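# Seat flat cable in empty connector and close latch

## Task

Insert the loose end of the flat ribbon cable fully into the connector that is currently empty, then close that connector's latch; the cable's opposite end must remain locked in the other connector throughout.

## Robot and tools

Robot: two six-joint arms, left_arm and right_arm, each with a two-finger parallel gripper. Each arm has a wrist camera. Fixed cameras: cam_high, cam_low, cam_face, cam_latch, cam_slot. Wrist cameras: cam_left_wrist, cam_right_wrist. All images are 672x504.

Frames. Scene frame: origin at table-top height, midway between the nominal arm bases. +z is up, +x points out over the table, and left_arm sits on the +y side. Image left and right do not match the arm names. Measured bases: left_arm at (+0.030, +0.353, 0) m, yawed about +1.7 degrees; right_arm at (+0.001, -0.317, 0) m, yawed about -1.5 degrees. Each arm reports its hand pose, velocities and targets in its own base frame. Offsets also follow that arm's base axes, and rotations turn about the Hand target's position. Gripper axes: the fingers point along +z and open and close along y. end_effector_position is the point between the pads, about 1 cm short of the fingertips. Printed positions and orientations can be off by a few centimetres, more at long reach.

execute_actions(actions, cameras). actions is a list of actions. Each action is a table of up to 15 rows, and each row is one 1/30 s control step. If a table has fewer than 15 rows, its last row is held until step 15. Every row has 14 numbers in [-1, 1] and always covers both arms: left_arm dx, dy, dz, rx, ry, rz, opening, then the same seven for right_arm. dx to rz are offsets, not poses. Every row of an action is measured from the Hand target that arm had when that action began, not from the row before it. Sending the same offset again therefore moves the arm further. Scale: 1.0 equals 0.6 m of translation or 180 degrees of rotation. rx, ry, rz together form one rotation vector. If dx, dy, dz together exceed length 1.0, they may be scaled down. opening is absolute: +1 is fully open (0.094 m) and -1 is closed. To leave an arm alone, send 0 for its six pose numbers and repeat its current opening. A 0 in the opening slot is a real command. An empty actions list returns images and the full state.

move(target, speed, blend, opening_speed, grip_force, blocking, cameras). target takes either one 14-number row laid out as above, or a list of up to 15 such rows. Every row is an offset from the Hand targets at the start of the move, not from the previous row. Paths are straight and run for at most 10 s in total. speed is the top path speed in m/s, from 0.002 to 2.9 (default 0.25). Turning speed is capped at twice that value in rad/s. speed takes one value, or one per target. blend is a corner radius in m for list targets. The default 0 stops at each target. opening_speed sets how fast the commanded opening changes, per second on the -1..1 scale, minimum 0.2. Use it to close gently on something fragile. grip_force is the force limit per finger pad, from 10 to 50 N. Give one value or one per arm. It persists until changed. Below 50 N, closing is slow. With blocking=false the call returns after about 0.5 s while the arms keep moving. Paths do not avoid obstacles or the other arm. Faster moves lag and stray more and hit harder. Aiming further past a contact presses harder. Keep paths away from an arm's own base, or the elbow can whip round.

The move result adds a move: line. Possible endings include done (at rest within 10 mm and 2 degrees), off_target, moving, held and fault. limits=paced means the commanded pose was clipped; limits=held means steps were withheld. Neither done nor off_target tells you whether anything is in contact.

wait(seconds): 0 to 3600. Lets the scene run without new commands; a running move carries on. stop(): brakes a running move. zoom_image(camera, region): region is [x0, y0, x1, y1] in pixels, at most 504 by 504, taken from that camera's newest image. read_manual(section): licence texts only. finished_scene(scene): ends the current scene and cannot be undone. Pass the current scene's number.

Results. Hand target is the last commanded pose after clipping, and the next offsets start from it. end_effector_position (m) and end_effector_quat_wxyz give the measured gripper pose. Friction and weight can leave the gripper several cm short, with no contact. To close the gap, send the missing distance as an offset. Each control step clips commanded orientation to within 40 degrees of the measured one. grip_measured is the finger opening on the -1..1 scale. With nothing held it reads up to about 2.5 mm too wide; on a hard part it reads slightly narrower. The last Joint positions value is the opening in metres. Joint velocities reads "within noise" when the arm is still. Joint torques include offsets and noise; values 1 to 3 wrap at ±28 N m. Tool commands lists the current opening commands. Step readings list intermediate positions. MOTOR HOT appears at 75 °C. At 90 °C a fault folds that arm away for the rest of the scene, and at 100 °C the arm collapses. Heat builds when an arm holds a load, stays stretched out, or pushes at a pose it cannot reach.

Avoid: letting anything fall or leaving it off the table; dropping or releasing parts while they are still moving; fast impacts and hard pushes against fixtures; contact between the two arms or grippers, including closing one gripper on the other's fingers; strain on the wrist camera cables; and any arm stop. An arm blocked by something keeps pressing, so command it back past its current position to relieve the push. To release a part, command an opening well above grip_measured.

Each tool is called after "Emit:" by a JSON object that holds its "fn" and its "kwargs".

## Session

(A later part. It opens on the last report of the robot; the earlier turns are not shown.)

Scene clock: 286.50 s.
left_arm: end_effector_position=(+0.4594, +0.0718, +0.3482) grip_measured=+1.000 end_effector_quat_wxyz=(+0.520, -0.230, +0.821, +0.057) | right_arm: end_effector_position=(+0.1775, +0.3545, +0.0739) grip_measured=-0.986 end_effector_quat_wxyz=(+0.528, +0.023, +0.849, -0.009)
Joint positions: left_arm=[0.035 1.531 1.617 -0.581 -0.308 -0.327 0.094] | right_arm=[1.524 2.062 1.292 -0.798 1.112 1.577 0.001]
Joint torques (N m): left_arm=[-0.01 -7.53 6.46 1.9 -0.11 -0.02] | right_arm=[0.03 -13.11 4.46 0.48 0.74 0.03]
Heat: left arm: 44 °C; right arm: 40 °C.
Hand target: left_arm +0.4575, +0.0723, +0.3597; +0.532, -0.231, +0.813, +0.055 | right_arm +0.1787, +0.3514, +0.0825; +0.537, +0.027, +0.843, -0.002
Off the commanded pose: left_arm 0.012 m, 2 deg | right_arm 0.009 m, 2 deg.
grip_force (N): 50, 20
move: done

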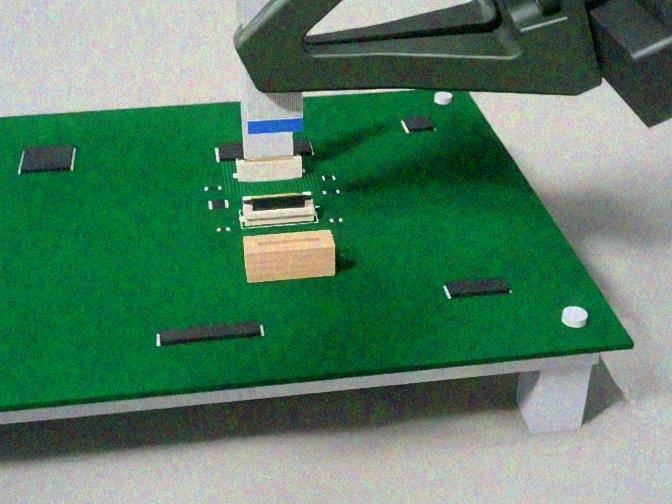

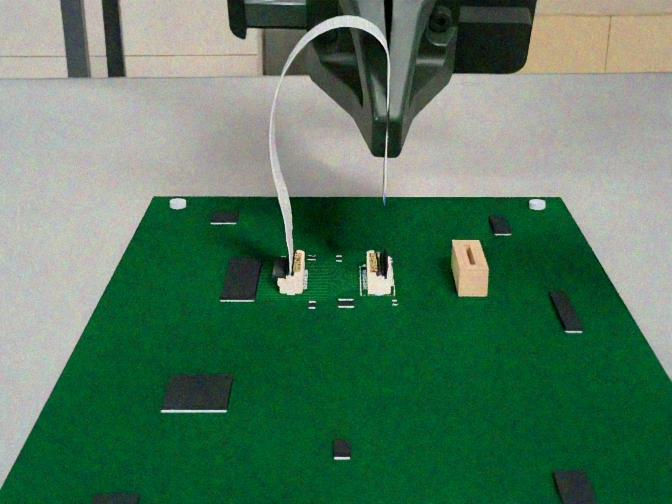

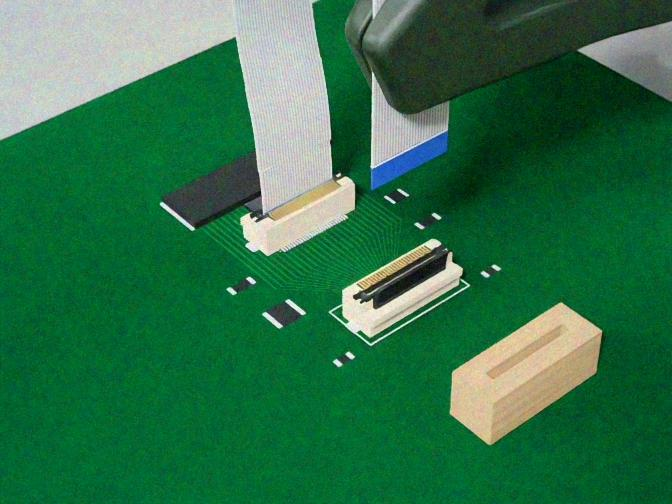

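Emit:
{"fn": "zoom_image", "kwargs": {"camera": "cam_latch", "region": [360, 165, 410, 215]}}

Emit:
{"fn": "zoom_image", "kwargs": {"camera": "cam_latch", "region": [355, 240, 405, 300]}}

Scaled by 10.080 from the camera's image (finer frame: 960x720).

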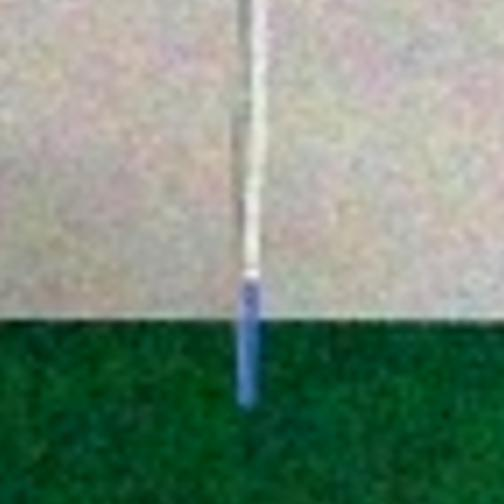

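Scaled by 8.400 from the camera's image (finer frame: 960x720).

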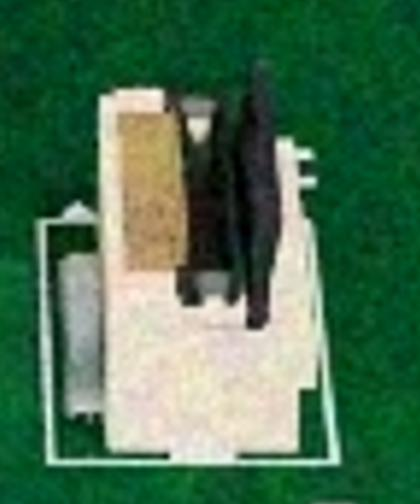

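Emit:
{"fn": "move", "kwargs": {"target": [0,0,0,0,0,0,1, 0,-0.0007,-0.0283,-0.0083,0,0.0056,-1], "speed": 0.05, "cameras": ["cam_face","cam_latch"]}}

Emit:
{"fn": "zoom_image", "kwargs": {"camera": "cam_latch", "region": [345, 200, 425, 300]}}

Emit:
{"fn": "zoom_image", "kwargs": {"camera": "cam_face", "region": [225, 115, 325, 235]}}

Scene clock: 380.60 s.
left_arm: end_effector_position=(+0.4594, +0.0718, +0.3482) grip_measured=+1.000 end_effector_quat_wxyz=(+0.520, -0.230, +0.821, +0.057) | right_arm: end_effector_position=(+0.1776, +0.3554, +0.0660) grip_measured=-0.986 end_effector_quat_wxyz=(+0.528, +0.017, +0.849, -0.004)
Joint positions: left_arm=[0.035 1.531 1.617 -0.581 -0.308 -0.327 0.094] | right_arm=[1.524 2.062 1.255 -0.722 1.112 1.537 0.001]
Joint torques (N m): left_arm=[0.01 -7.53 6.46 1.9 -0.11 -0.02] | right_arm=[-0.03 -10.37 4.27 0.54 0.71 -0.09]
Heat: left arm: 44 °C; right arm: 38 °C.
Hand target: left_arm +0.4575, +0.0723, +0.3597; +0.532, -0.231, +0.813, +0.055 | right_arm +0.1787, +0.3508, +0.0654; +0.537, +0.012, +0.843, -0.008
Off the commanded pose: left_arm 0.012 m, 2 deg | right_arm 0.005 m, 1 deg.
grip_force (N): 50, 20
move: done

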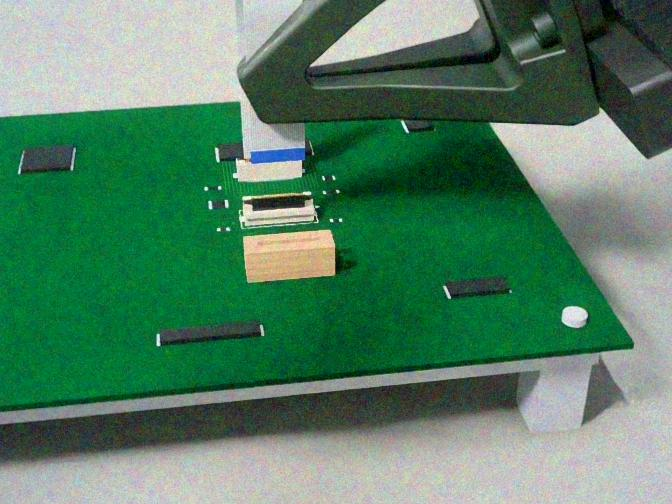

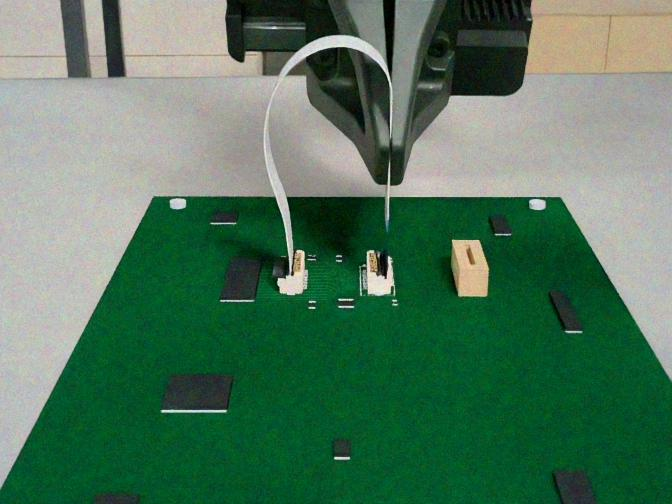

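Scaled by 5.040 from the camera's image (finer frame: 960x720).

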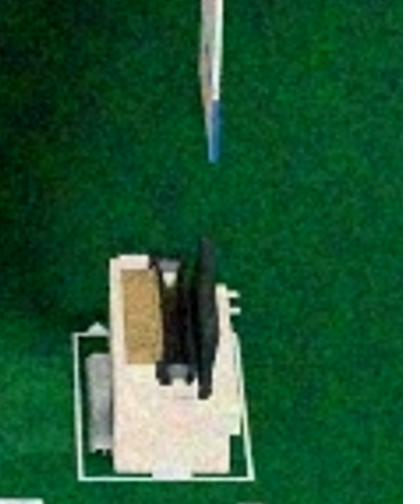

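Scaled by 4.200 from the camera's image (finer frame: 960x720).

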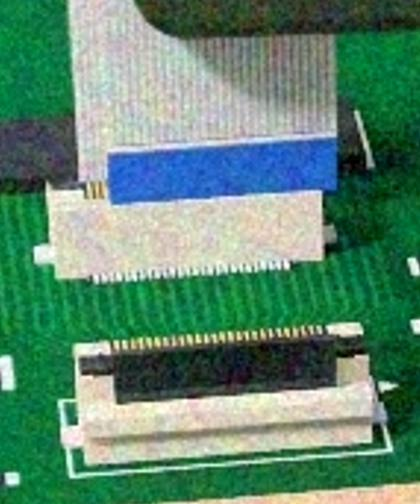

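Emit:
{"fn": "move", "kwargs": {"target": [0,0,0,0,0,0,1, 0,-0.005,-0.0133,0,0,-0.0028,-1], "speed": 0.05, "cameras": ["cam_face","cam_latch"]}}

Emit:
{"fn": "zoom_image", "kwargs": {"camera": "cam_latch", "region": [345, 200, 425, 300]}}

Emit:
{"fn": "zoom_image", "kwargs": {"camera": "cam_face", "region": [225, 115, 325, 235]}}

Scene clock: 412.27 s.
left_arm: end_effector_position=(+0.4594, +0.0718, +0.3482) grip_measured=+1.000 end_effector_quat_wxyz=(+0.520, -0.230, +0.821, +0.057) | right_arm: end_effector_position=(+0.1775, +0.3532, +0.0630) grip_measured=-0.986 end_effector_quat_wxyz=(+0.528, +0.018, +0.849, -0.003)
Joint positions: left_arm=[0.035 1.531 1.617 -0.581 -0.308 -0.327 0.094] | right_arm=[1.524 2.062 1.24 -0.709 1.113 1.542 0.001]
Joint torques (N m): left_arm=[0.01 -7.53 6.45 1.9 -0.11 -0.02] | right_arm=[0.18 -9.09 4.34 0.58 0.69 0.09]
Heat: left arm: 45 °C; right arm: 38 °C.
Hand target: left_arm +0.4575, +0.0723, +0.3597; +0.532, -0.231, +0.813, +0.055 | right_arm +0.1787, +0.3478, +0.0575; +0.537, +0.016, +0.843, -0.010
Off the commanded pose: left_arm 0.012 m, 2 deg | right_arm 0.008 m, 2 deg.
grip_force (N): 50, 20
move: done

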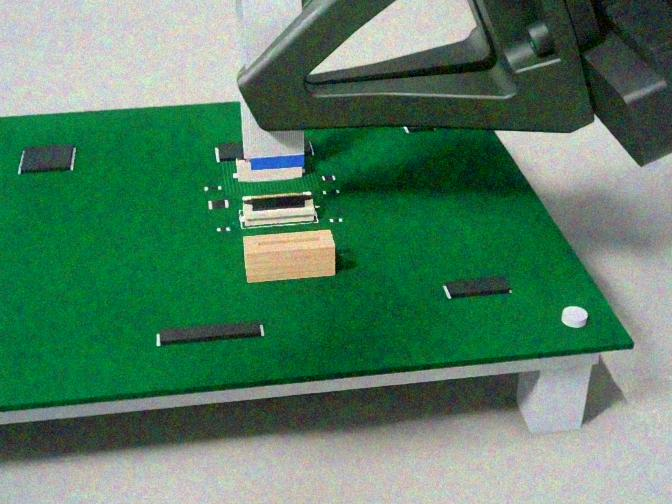

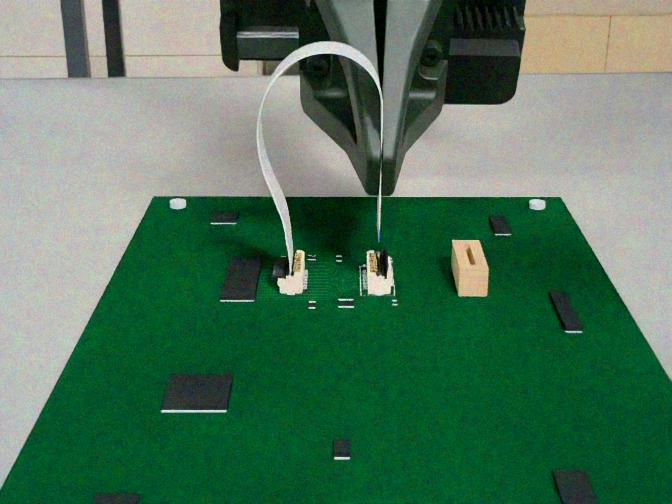

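Scaled by 5.040 from the camera's image (finer frame: 960x720).

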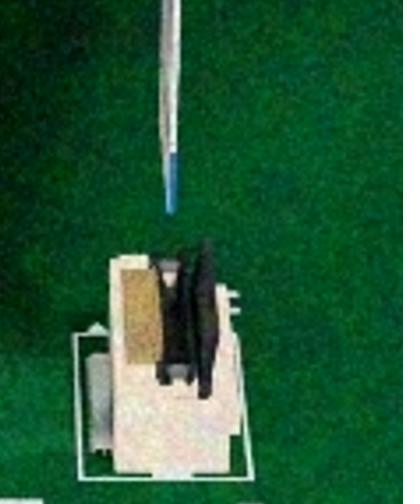

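Scaled by 4.200 from the camera's image (finer frame: 960x720).

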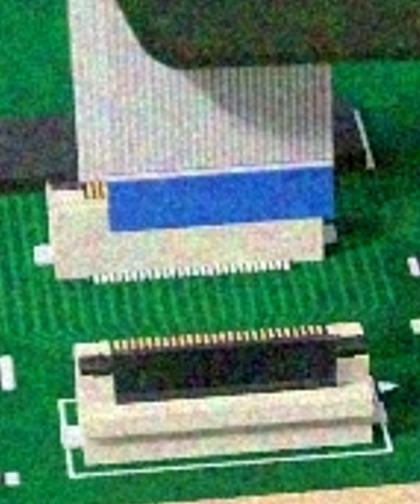

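Emit:
{"fn": "move", "kwargs": {"target": [0,0,0,0,0,0,1, 0,-0.0008,-0.0133,0,0,0,-1], "speed": 0.05, "cameras": ["cam_latch"]}}

Emit:
{"fn": "zoom_image", "kwargs": {"camera": "cam_latch", "region": [345, 200, 425, 300]}}

Scene clock: 427.83 s.
left_arm: end_effector_position=(+0.4594, +0.0718, +0.3482) grip_measured=+1.000 end_effector_quat_wxyz=(+0.520, -0.230, +0.821, +0.057) | right_arm: end_effector_position=(+0.1775, +0.3533, +0.0579) grip_measured=-0.986 end_effector_quat_wxyz=(+0.529, +0.021, +0.849, +0.001)
Joint positions: left_arm=[0.035 1.531 1.617 -0.581 -0.308 -0.327 0.094] | right_arm=[1.524 2.069 1.227 -0.68 1.113 1.543 0.001]
Joint torques (N m): left_arm=[-0.02 -7.51 6.45 1.91 -0.11 -0.02] | right_arm=[-0.03 -8.27 4.15 0.56 0.71 0.1]
Heat: left arm: 45 °C; right arm: 38 °C.
Hand target: left_arm +0.4575, +0.0723, +0.3597; +0.532, -0.231, +0.813, +0.055 | right_arm +0.1787, +0.3474, +0.0495; +0.537, +0.016, +0.843, -0.011
Off the commanded pose: left_arm 0.012 m, 2 deg | right_arm 0.010 m, 2 deg.
grip_force (N): 50, 20
move: done

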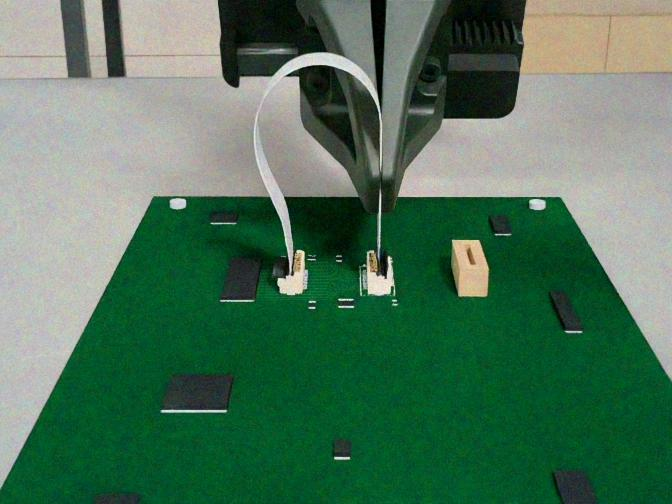

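Scaled by 5.040 from the camera's image (finer frame: 960x720).

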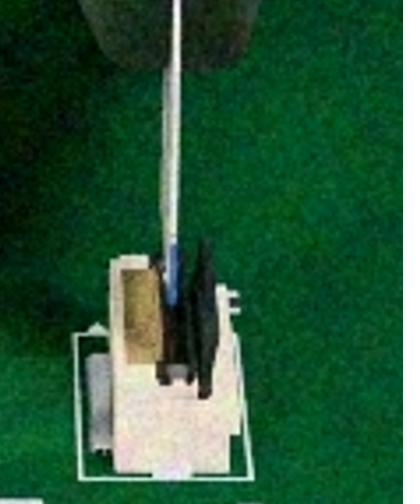

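Emit:
{"fn": "wait", "kwargs": {"seconds": 0.1, "cameras": ["cam_face","cam_slot"]}}

Emit:
{"fn": "zoom_image", "kwargs": {"camera": "cam_face", "region": [225, 135, 325, 235]}}

Emit:
{"fn": "zoom_image", "kwargs": {"camera": "cam_slot", "region": [330, 200, 480, 340]}}

Scene clock: 436.33 s.
left_arm: end_effector_position=(+0.4594, +0.0718, +0.3482) grip_measured=+1.000 end_effector_quat_wxyz=(+0.520, -0.230, +0.821, +0.057) | right_arm: end_effector_position=(+0.1775, +0.3533, +0.0579) grip_measured=-0.986 end_effector_quat_wxyz=(+0.529, +0.021, +0.849, +0.001)
Joint positions: left_arm=[0.035 1.531 1.617 -0.581 -0.308 -0.327 0.094] | right_arm=[1.524 2.069 1.227 -0.68 1.113 1.543 0.001]
Joint torques (N m): left_arm=[-0.01 -7.53 6.46 1.91 -0.11 -0.01] | right_arm=[0.14 -8.47 4.14 0.56 0.75 0.07]
Heat: left arm: 45 °C; right arm: 38 °C.
Hand target: left_arm +0.4575, +0.0723, +0.3597; +0.532, -0.231, +0.813, +0.055 | right_arm +0.1787, +0.3473, +0.0495; +0.537, +0.016, +0.843, -0.011
Tool commands: left_gripper/opening=+1.0 right_gripper/opening=-1.0
Off the commanded pose: left_arm 0.012 m, 2 deg | right_arm 0.010 m, 2 deg.
grip_force (N): 50, 20
wait: 0.10 s; at rest from the start

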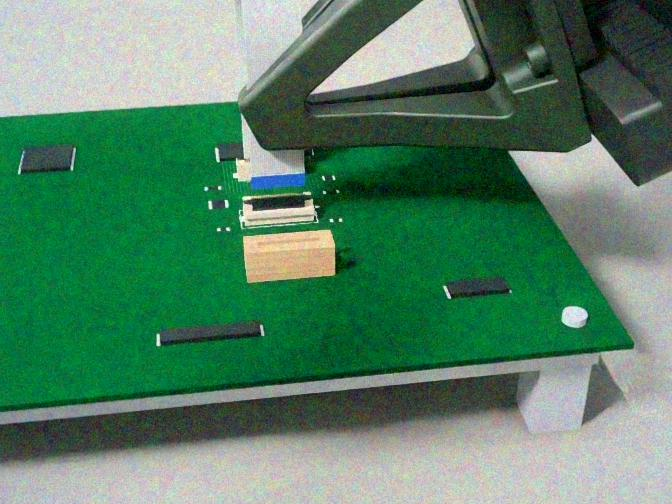

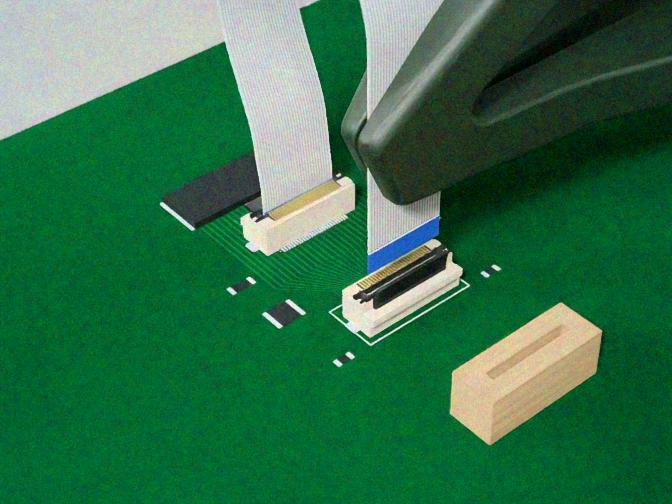

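Scaled by 5.040 from the camera's image (finer frame: 960x720).

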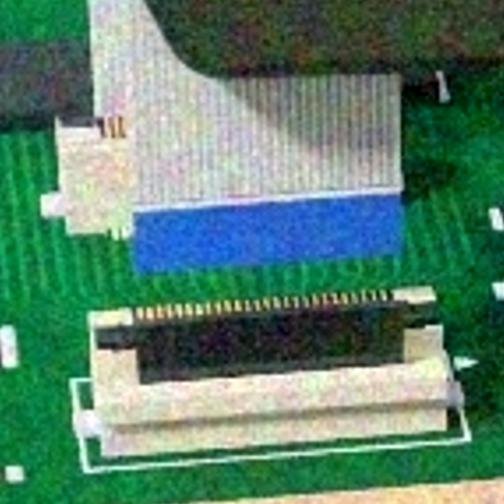

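Scaled by 3.360 from the camera's image (finer frame: 960x720).

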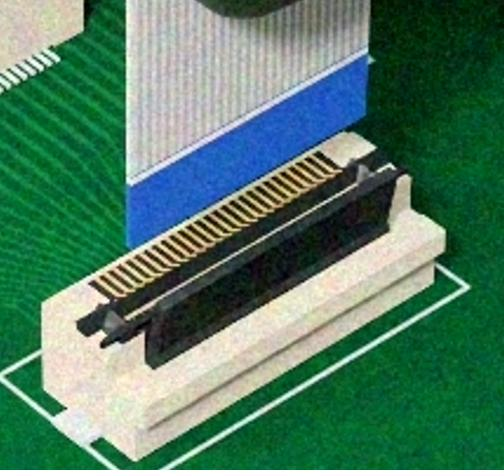

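Emit:
{"fn": "move", "kwargs": {"target": [0,0,0,0,0,0,1, 0,-0.0008,-0.0117,0,0,0,-1], "speed": 0.04, "cameras": ["cam_face","cam_latch","cam_slot"]}}

Emit:
{"fn": "zoom_image", "kwargs": {"camera": "cam_latch", "region": [345, 200, 425, 300]}}

Emit:
{"fn": "zoom_image", "kwargs": {"camera": "cam_slot", "region": [330, 200, 480, 340]}}

Scene clock: 456.37 s.
left_arm: end_effector_position=(+0.4594, +0.0718, +0.3482) grip_measured=+1.000 end_effector_quat_wxyz=(+0.520, -0.230, +0.821, +0.057) | right_arm: end_effector_position=(+0.1777, +0.3537, +0.0518) grip_measured=-0.986 end_effector_quat_wxyz=(+0.530, +0.022, +0.848, +0.003)
Joint positions: left_arm=[0.035 1.531 1.617 -0.581 -0.308 -0.327 0.094] | right_arm=[1.524 2.083 1.218 -0.653 1.115 1.543 0.001]
Joint torques (N m): left_arm=[0.01 -7.53 6.46 1.9 -0.11 -0.02] | right_arm=[-0.16 -8.38 4.21 0.58 0.71 0.06]
Heat: left arm: 45 °C; right arm: 38 °C.
Hand target: left_arm +0.4575, +0.0723, +0.3597; +0.532, -0.231, +0.813, +0.055 | right_arm +0.1787, +0.3470, +0.0425; +0.537, +0.016, +0.843, -0.010
Off the commanded pose: left_arm 0.012 m, 2 deg | right_arm 0.012 m, 2 deg.
grip_force (N): 50, 20
move: off_target (right_arm)

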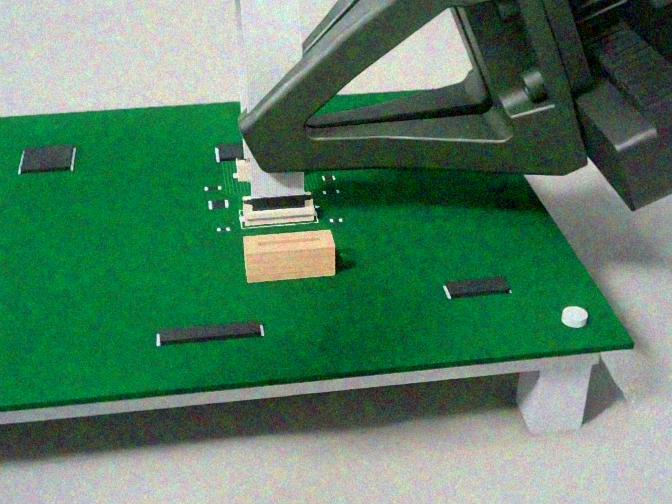

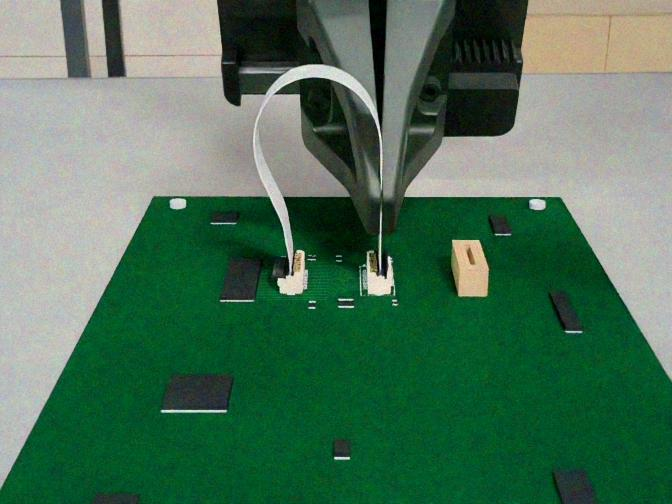

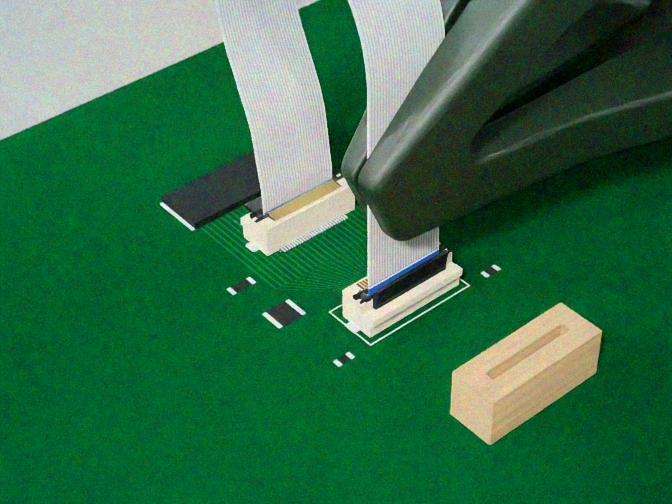

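Scaled by 5.040 from the camera's image (finer frame: 960x720).

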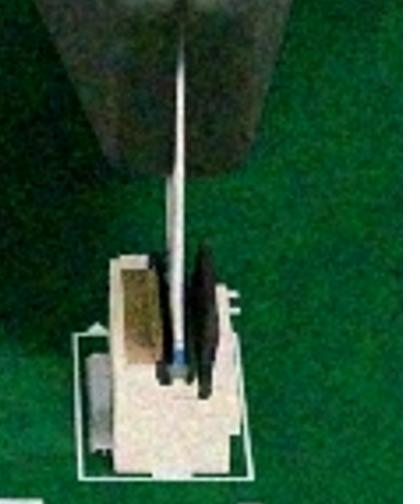

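Scaled by 3.360 from the camera's image (finer frame: 960x720).

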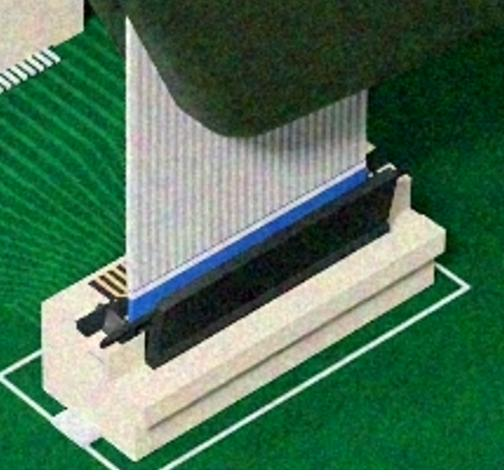

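Emit:
{"fn": "move", "kwargs": {"target": [0,0,0,0,0,0,1, 0,-0.0017,-0.01,0,0,0,-1], "speed": 0.04, "cameras": ["cam_latch","cam_slot"]}}

Emit:
{"fn": "zoom_image", "kwargs": {"camera": "cam_latch", "region": [345, 200, 425, 300]}}

Emit:
{"fn": "zoom_image", "kwargs": {"camera": "cam_slot", "region": [340, 230, 440, 330]}}

Scene clock: 463.13 s.
left_arm: end_effector_position=(+0.4594, +0.0718, +0.3482) grip_measured=+1.000 end_effector_quat_wxyz=(+0.520, -0.230, +0.821, +0.057) | right_arm: end_effector_position=(+0.1779, +0.3537, +0.0503) grip_measured=-0.986 end_effector_quat_wxyz=(+0.533, +0.023, +0.846, +0.005)
Joint positions: left_arm=[0.035 1.531 1.617 -0.581 -0.308 -0.327 0.094] | right_arm=[1.525 2.087 1.209 -0.635 1.125 1.543 0.001]
Joint torques (N m): left_arm=[-0.01 -7.51 6.46 1.91 -0.11 -0.02] | right_arm=[-0.14 -7.66 3.81 0.58 0.58 0.06]
Heat: left arm: 45 °C; right arm: 38 °C.
Hand target: left_arm +0.4575, +0.0723, +0.3597; +0.532, -0.231, +0.813, +0.055 | right_arm +0.1787, +0.3460, +0.0366; +0.537, +0.016, +0.843, -0.010
Off the commanded pose: left_arm 0.012 m, 2 deg | right_arm 0.016 m, 2 deg.
grip_force (N): 50, 20
move: off_target (right_arm)

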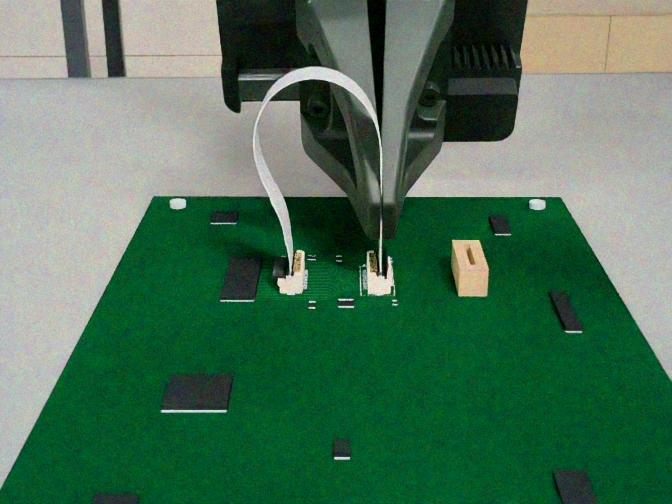

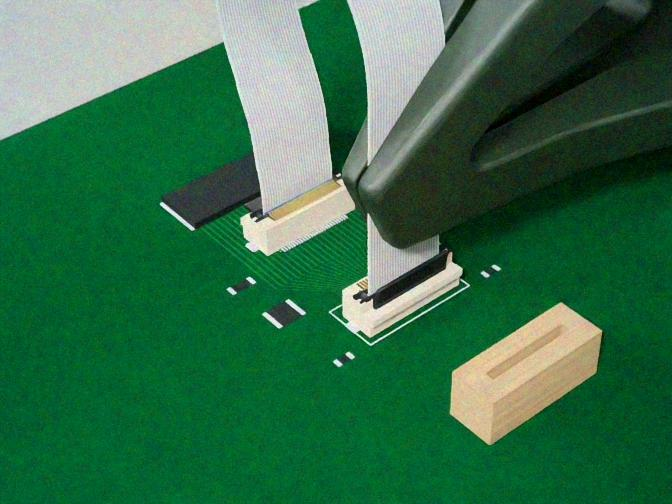

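Scaled by 5.040 from the camera's image (finer frame: 960x720).

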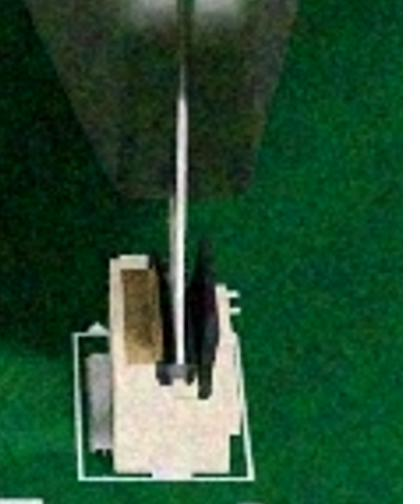

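Scaled by 5.040 from the camera's image (finer frame: 960x720).

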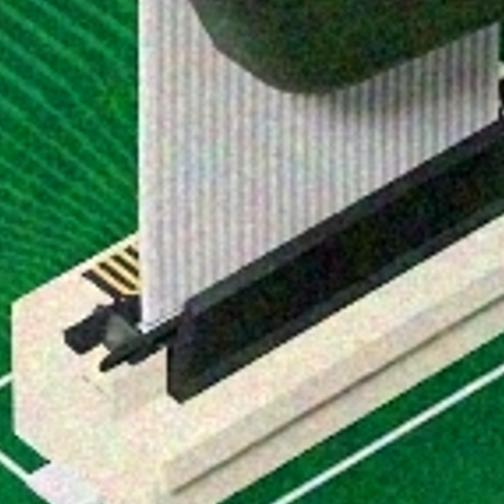

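Emit:
{"fn": "move", "kwargs": {"target": [0,0,0,0,0,0,1, 0,-0.0008,-0.005,0,0,0,-1], "speed": 0.04, "cameras": ["cam_slot"]}}

Emit:
{"fn": "zoom_image", "kwargs": {"camera": "cam_slot", "region": [345, 260, 405, 320]}}

Scene clock: 476.43 s.
left_arm: end_effector_position=(+0.4594, +0.0718, +0.3482) grip_measured=+1.000 end_effector_quat_wxyz=(+0.520, -0.230, +0.821, +0.057) | right_arm: end_effector_position=(+0.1779, +0.3539, +0.0501) grip_measured=-0.986 end_effector_quat_wxyz=(+0.536, +0.022, +0.844, +0.005)
Joint positions: left_arm=[0.035 1.531 1.617 -0.581 -0.308 -0.327 0.094] | right_arm=[1.527 2.09 1.209 -0.632 1.13 1.543 0.001]
Joint torques (N m): left_arm=[-0.01 -7.54 6.46 1.9 -0.11 -0.02] | right_arm=[-0.24 -7.65 3.25 0.71 0.53 0.08]
Heat: left arm: 45 °C; right arm: 38 °C.
Hand target: left_arm +0.4575, +0.0723, +0.3597; +0.532, -0.231, +0.813, +0.055 | right_arm +0.1787, +0.3454, +0.0336; +0.537, +0.016, +0.843, -0.010
Off the commanded pose: left_arm 0.012 m, 2 deg | right_arm 0.019 m, 2 deg.
grip_force (N): 50, 20
move: off_target (right_arm)

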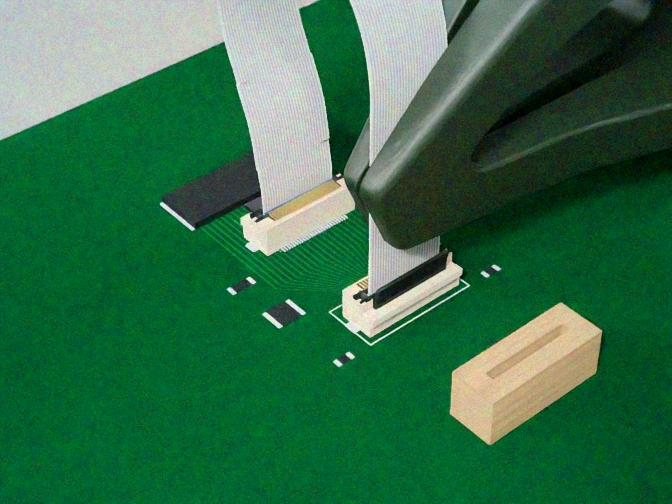

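Scaled by 8.400 from the camera's image (finer frame: 960x720).

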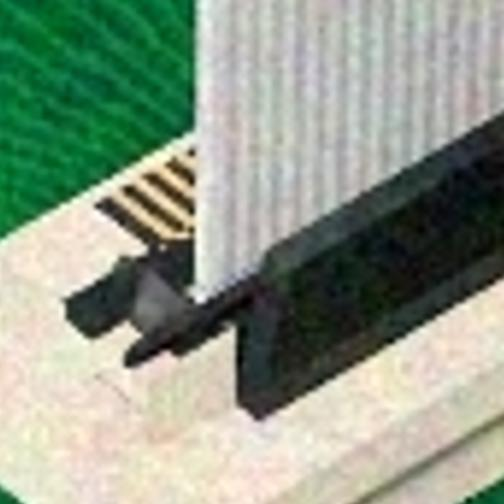

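Emit:
{"fn": "move", "kwargs": {"target": [0,0,0,0,0,0,1, -0.0013,0.0142,0.0282,0,0,0,-1], "speed": 0.05, "cameras": []}}

Emit:
{"fn": "move", "kwargs": {"target": [0,0,0,0,0,0,1, 0,0,0,0,0,0,-0.92], "speed": 0.05, "opening_speed": 0.2, "cameras": ["cam_latch","cam_slot"]}}

Emit:
{"fn": "zoom_image", "kwargs": {"camera": "cam_latch", "region": [345, 200, 425, 300]}}

Emit:
{"fn": "zoom_image", "kwargs": {"camera": "cam_slot", "region": [340, 180, 480, 330]}}

Scene clock: 487.80 s.
left_arm: end_effector_position=(+0.4594, +0.0718, +0.3482) grip_measured=+1.000 end_effector_quat_wxyz=(+0.520, -0.230, +0.821, +0.057) | right_arm: end_effector_position=(+0.1773, +0.3533, +0.0506) grip_measured=-0.986 end_effector_quat_wxyz=(+0.533, +0.019, +0.846, +0.000)
Joint positions: left_arm=[0.035 1.531 1.617 -0.581 -0.308 -0.327 0.094] | right_arm=[1.527 2.09 1.216 -0.653 1.125 1.545 0.001]
Joint torques (N m): left_arm=[0.01 -7.53 6.48 1.9 -0.11 -0.02] | right_arm=[0.08 -8.65 8.23 0.13 0.57 0.06]
Heat: left arm: 45 °C; right arm: 38 °C.
Hand target: left_arm +0.4575, +0.0723, +0.3597; +0.532, -0.231, +0.813, +0.055 | right_arm +0.1780, +0.3540, +0.0505; +0.537, +0.016, +0.843, -0.010
Off the commanded pose: left_arm 0.012 m, 2 deg | right_arm 0.001 m, 1 deg.
grip_force (N): 50, 20
move: done

Scene clock: 488.47 s.
left_arm: end_effector_position=(+0.4594, +0.0718, +0.3482) grip_measured=+1.000 end_effector_quat_wxyz=(+0.520, -0.230, +0.821, +0.057) | right_arm: end_effector_position=(+0.1772, +0.3514, +0.0505) grip_measured=-0.922 end_effector_quat_wxyz=(+0.533, +0.016, +0.846, -0.005)
Joint positions: left_arm=[0.035 1.531 1.617 -0.581 -0.308 -0.327 0.094] | right_arm=[1.527 2.09 1.216 -0.666 1.124 1.545 0.004]
Joint torques (N m): left_arm=[0.02 -7.54 6.48 1.9 -0.11 -0.02] | right_arm=[0.09 -8.65 8.46 0.17 0.64 0.09]
Heat: left arm: 45 °C; right arm: 38 °C.
Hand target: left_arm +0.4575, +0.0723, +0.3597; +0.532, -0.231, +0.813, +0.055 | right_arm +0.1779, +0.3539, +0.0505; +0.537, +0.016, +0.843, -0.010
Off the commanded pose: left_arm 0.012 m, 2 deg | right_arm 0.003 m, 1 deg.
grip_force (N): 50, 20
move: done

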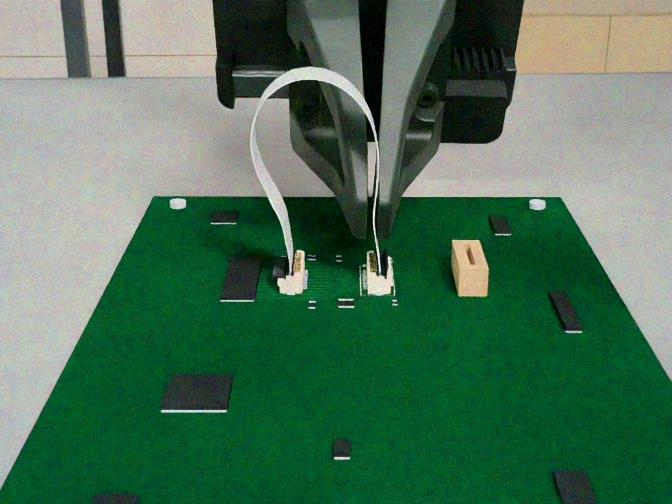

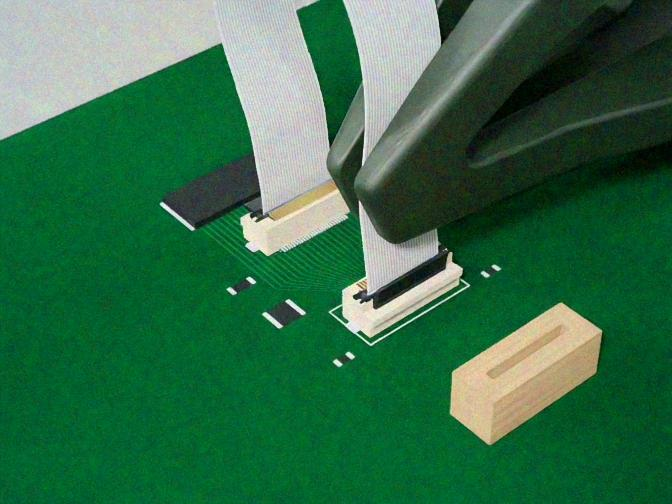

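Scaled by 5.040 from the camera's image (finer frame: 960x720).

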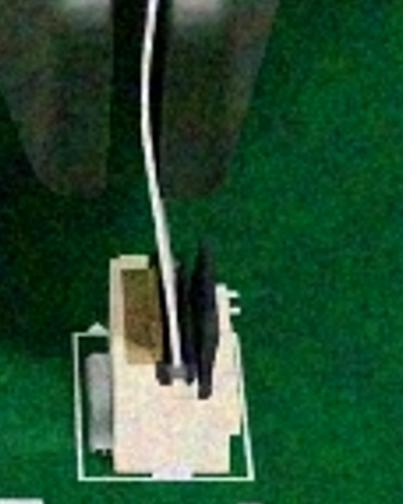

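Scaled by 3.360 from the camera's image (finer frame: 960x720).

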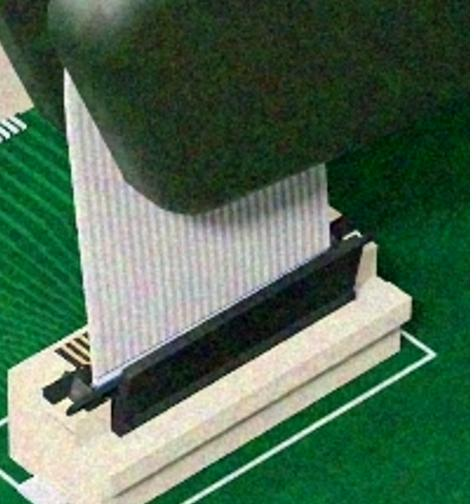

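Emit:
{"fn": "move", "kwargs": {"target": [0,0,0,0,0,0,1, 0,-0.0005,-0.0183,0,0,0,-0.92], "speed": 0.04, "cameras": ["cam_latch","cam_slot"]}}

Emit:
{"fn": "zoom_image", "kwargs": {"camera": "cam_latch", "region": [345, 200, 425, 300]}}

Emit:
{"fn": "zoom_image", "kwargs": {"camera": "cam_slot", "region": [340, 180, 480, 330]}}

Scene clock: 502.57 s.
left_arm: end_effector_position=(+0.4594, +0.0718, +0.3482) grip_measured=+1.000 end_effector_quat_wxyz=(+0.520, -0.230, +0.821, +0.057) | right_arm: end_effector_position=(+0.1774, +0.3519, +0.0448) grip_measured=-0.922 end_effector_quat_wxyz=(+0.534, +0.016, +0.845, -0.007)
Joint positions: left_arm=[0.035 1.531 1.617 -0.581 -0.308 -0.327 0.094] | right_arm=[1.527 2.108 1.216 -0.653 1.126 1.548 0.004]
Joint torques (N m): left_arm=[-0.01 -7.53 6.46 1.9 -0.11 -0.02] | right_arm=[-0.06 -7.99 7.09 0.44 0.6 0.12]
Heat: left arm: 45 °C; right arm: 37 °C.
Hand target: left_arm +0.4575, +0.0723, +0.3597; +0.532, -0.231, +0.813, +0.055 | right_arm +0.1779, +0.3536, +0.0394; +0.537, +0.016, +0.843, -0.010
Off the commanded pose: left_arm 0.012 m, 2 deg | right_arm 0.006 m, 1 deg.
grip_force (N): 50, 20
move: done

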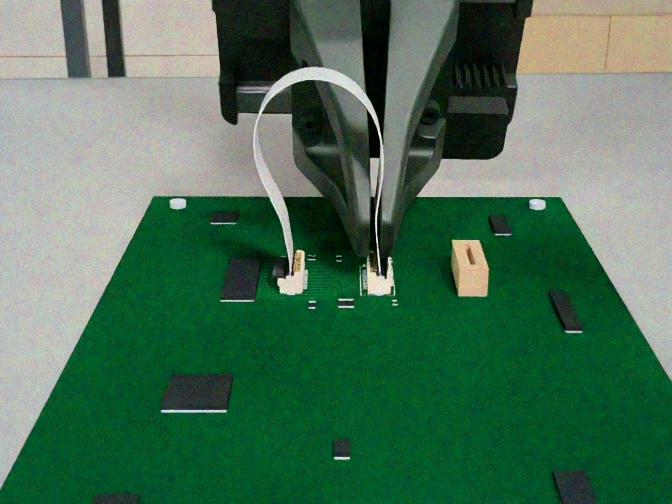

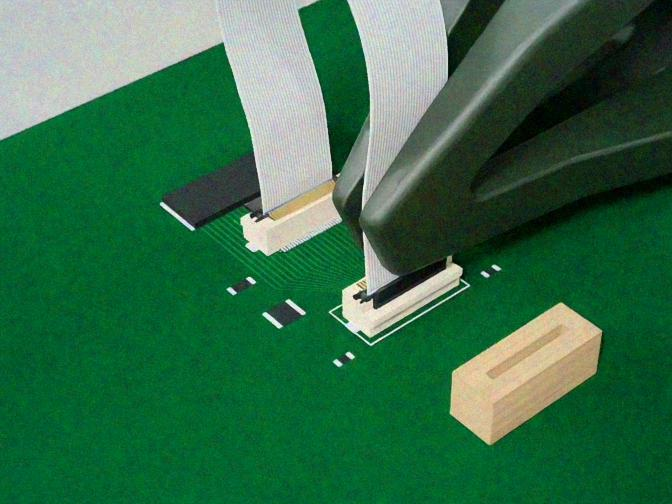

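Scaled by 5.040 from the camera's image (finer frame: 960x720).

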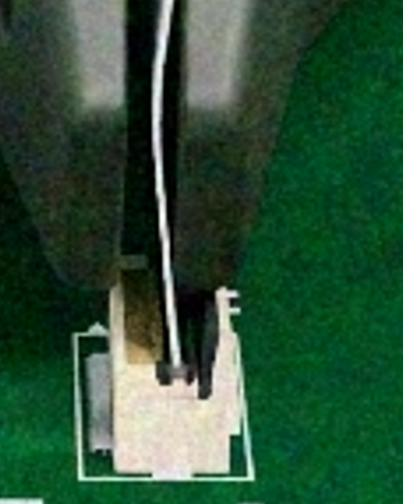

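Scaled by 3.360 from the camera's image (finer frame: 960x720).

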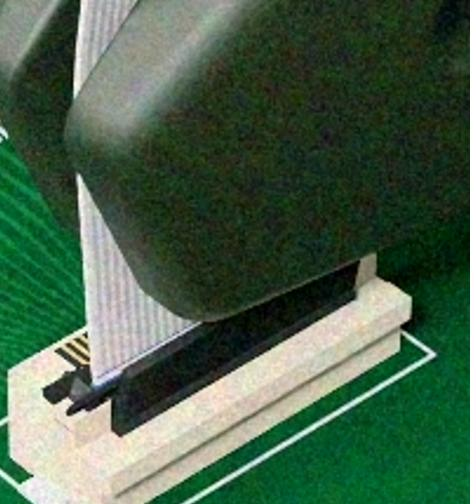

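Emit:
{"fn": "move", "kwargs": {"target": [0,0,0,0,0,0,1, 0,0.005,-0.0083,0,0,0,-0.92], "speed": 0.04, "cameras": ["cam_latch","cam_slot"]}}

Emit:
{"fn": "zoom_image", "kwargs": {"camera": "cam_latch", "region": [345, 200, 425, 300]}}

Emit:
{"fn": "zoom_image", "kwargs": {"camera": "cam_slot", "region": [340, 180, 480, 330]}}

Scene clock: 513.00 s.
left_arm: end_effector_position=(+0.4594, +0.0718, +0.3482) grip_measured=+1.000 end_effector_quat_wxyz=(+0.520, -0.230, +0.821, +0.057) | right_arm: end_effector_position=(+0.1786, +0.3533, +0.0434) grip_measured=-0.922 end_effector_quat_wxyz=(+0.541, +0.016, +0.841, -0.008)
Joint positions: left_arm=[0.035 1.531 1.617 -0.581 -0.308 -0.327 0.094] | right_arm=[1.527 2.124 1.222 -0.647 1.144 1.55 0.004]
Joint torques (N m): left_arm=[0.01 -7.53 6.46 1.9 -0.11 -0.02] | right_arm=[-0.03 -7.72 7.64 0.46 0.43 0.07]
Heat: left arm: 45 °C; right arm: 37 °C.
Hand target: left_arm +0.4575, +0.0723, +0.3597; +0.532, -0.231, +0.813, +0.055 | right_arm +0.1779, +0.3566, +0.0344; +0.537, +0.016, +0.843, -0.011
Off the commanded pose: left_arm 0.012 m, 2 deg | right_arm 0.010 m, 1 deg.
grip_force (N): 50, 20
move: done

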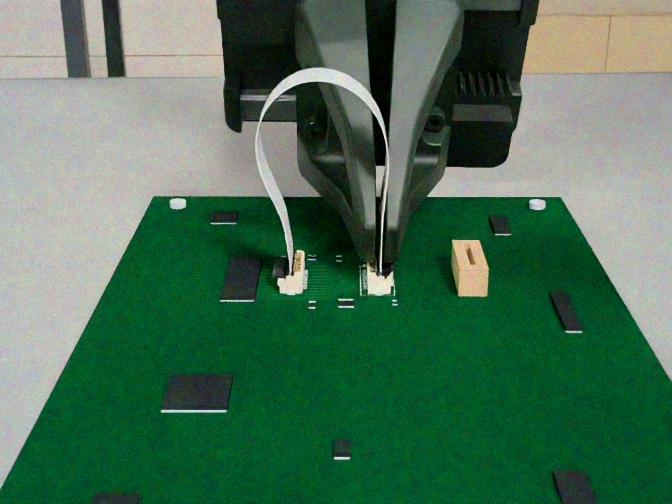

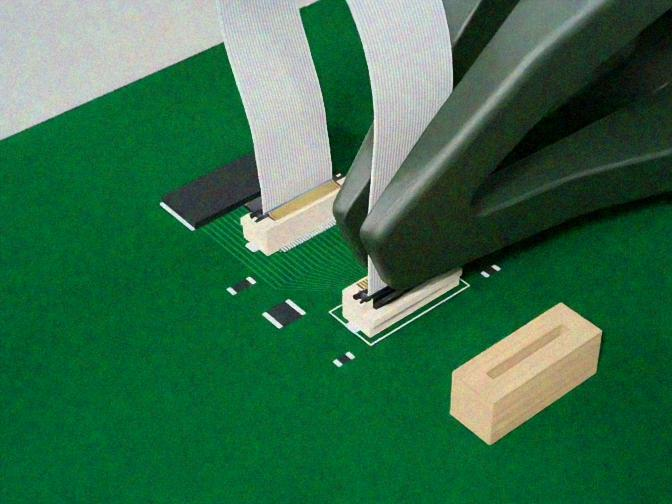

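Scaled by 5.040 from the camera's image (finer frame: 960x720).

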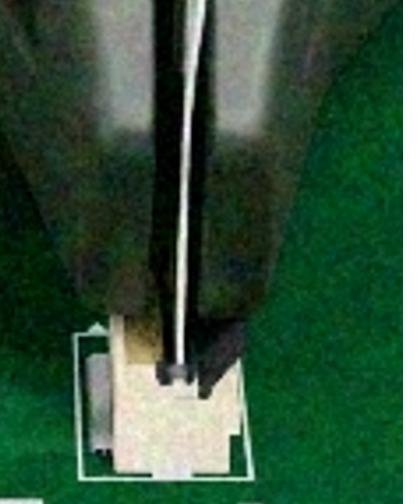

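Scaled by 3.360 from the camera's image (finer frame: 960x720).

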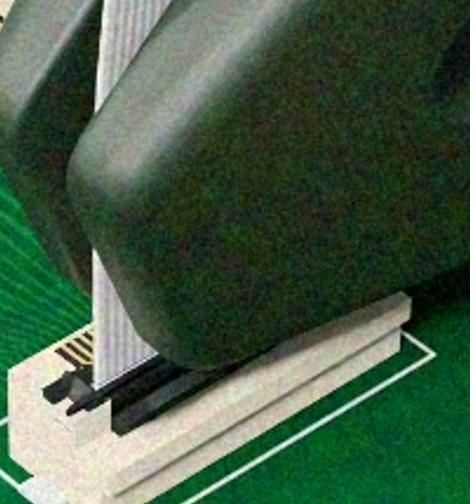

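Emit:
{"fn": "move", "kwargs": {"target": [0,0,0,0,0,0,1, 0,0.0008,-0.01,0,0,0,-0.92], "speed": 0.04, "cameras": ["cam_latch","cam_slot"]}}

Emit:
{"fn": "zoom_image", "kwargs": {"camera": "cam_latch", "region": [345, 200, 425, 300]}}

Emit:
{"fn": "zoom_image", "kwargs": {"camera": "cam_slot", "region": [340, 180, 480, 330]}}

Scene clock: 523.27 s.
left_arm: end_effector_position=(+0.4594, +0.0718, +0.3482) grip_measured=+1.000 end_effector_quat_wxyz=(+0.520, -0.230, +0.821, +0.057) | right_arm: end_effector_position=(+0.1796, +0.3540, +0.0415) grip_measured=-0.922 end_effector_quat_wxyz=(+0.547, +0.016, +0.837, -0.008)
Joint positions: left_arm=[0.035 1.531 1.617 -0.581 -0.308 -0.327 0.094] | right_arm=[1.527 2.135 1.222 -0.635 1.157 1.551 0.004]
Joint torques (N m): left_arm=[-0.01 -7.53 6.46 1.9 -0.11 -0.02] | right_arm=[-0.08 -7.43 7.1 0.54 0.33 0.07]
Heat: left arm: 45 °C; right arm: 37 °C.
Hand target: left_arm +0.4575, +0.0723, +0.3597; +0.532, -0.231, +0.813, +0.055 | right_arm +0.1779, +0.3571, +0.0284; +0.537, +0.016, +0.843, -0.011
Off the commanded pose: left_arm 0.012 m, 2 deg | right_arm 0.014 m, 1 deg.
grip_force (N): 50, 20
move: off_target (right_arm)

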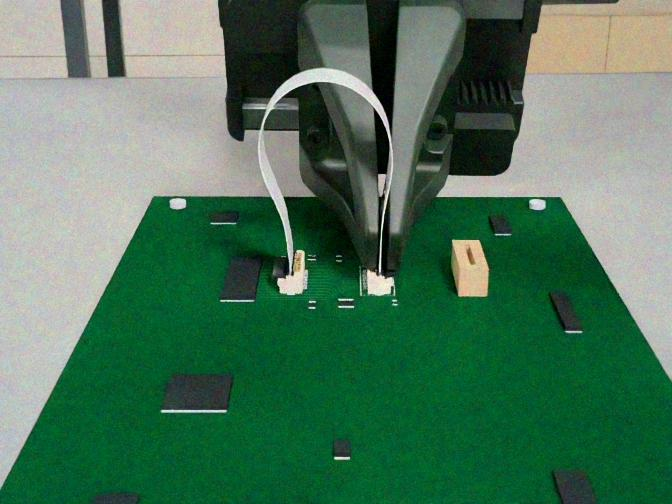

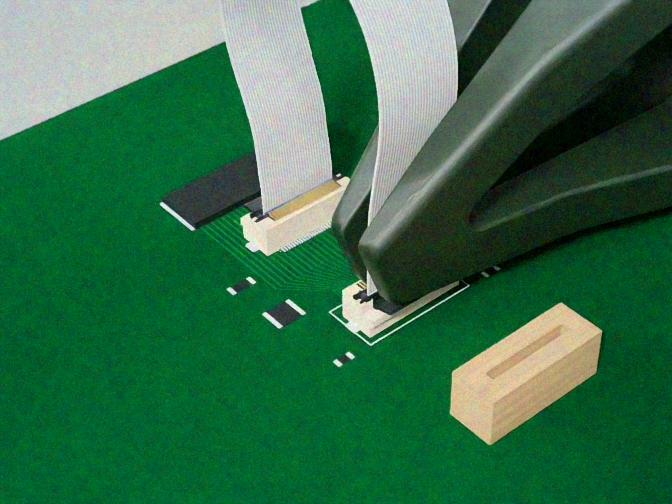

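Scaled by 5.040 from the camera's image (finer frame: 960x720).

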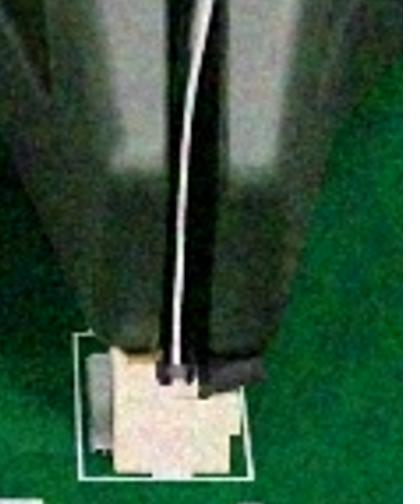

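Scaled by 3.360 from the camera's image (finer frame: 960x720).

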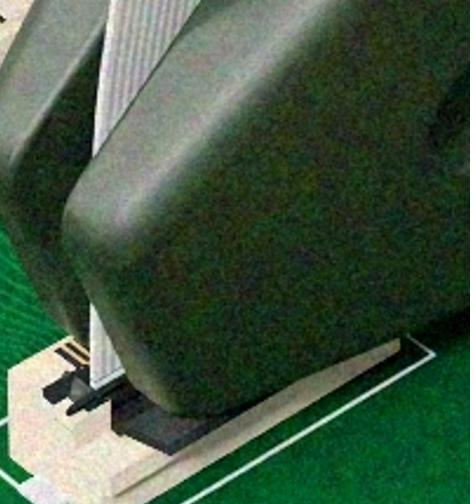

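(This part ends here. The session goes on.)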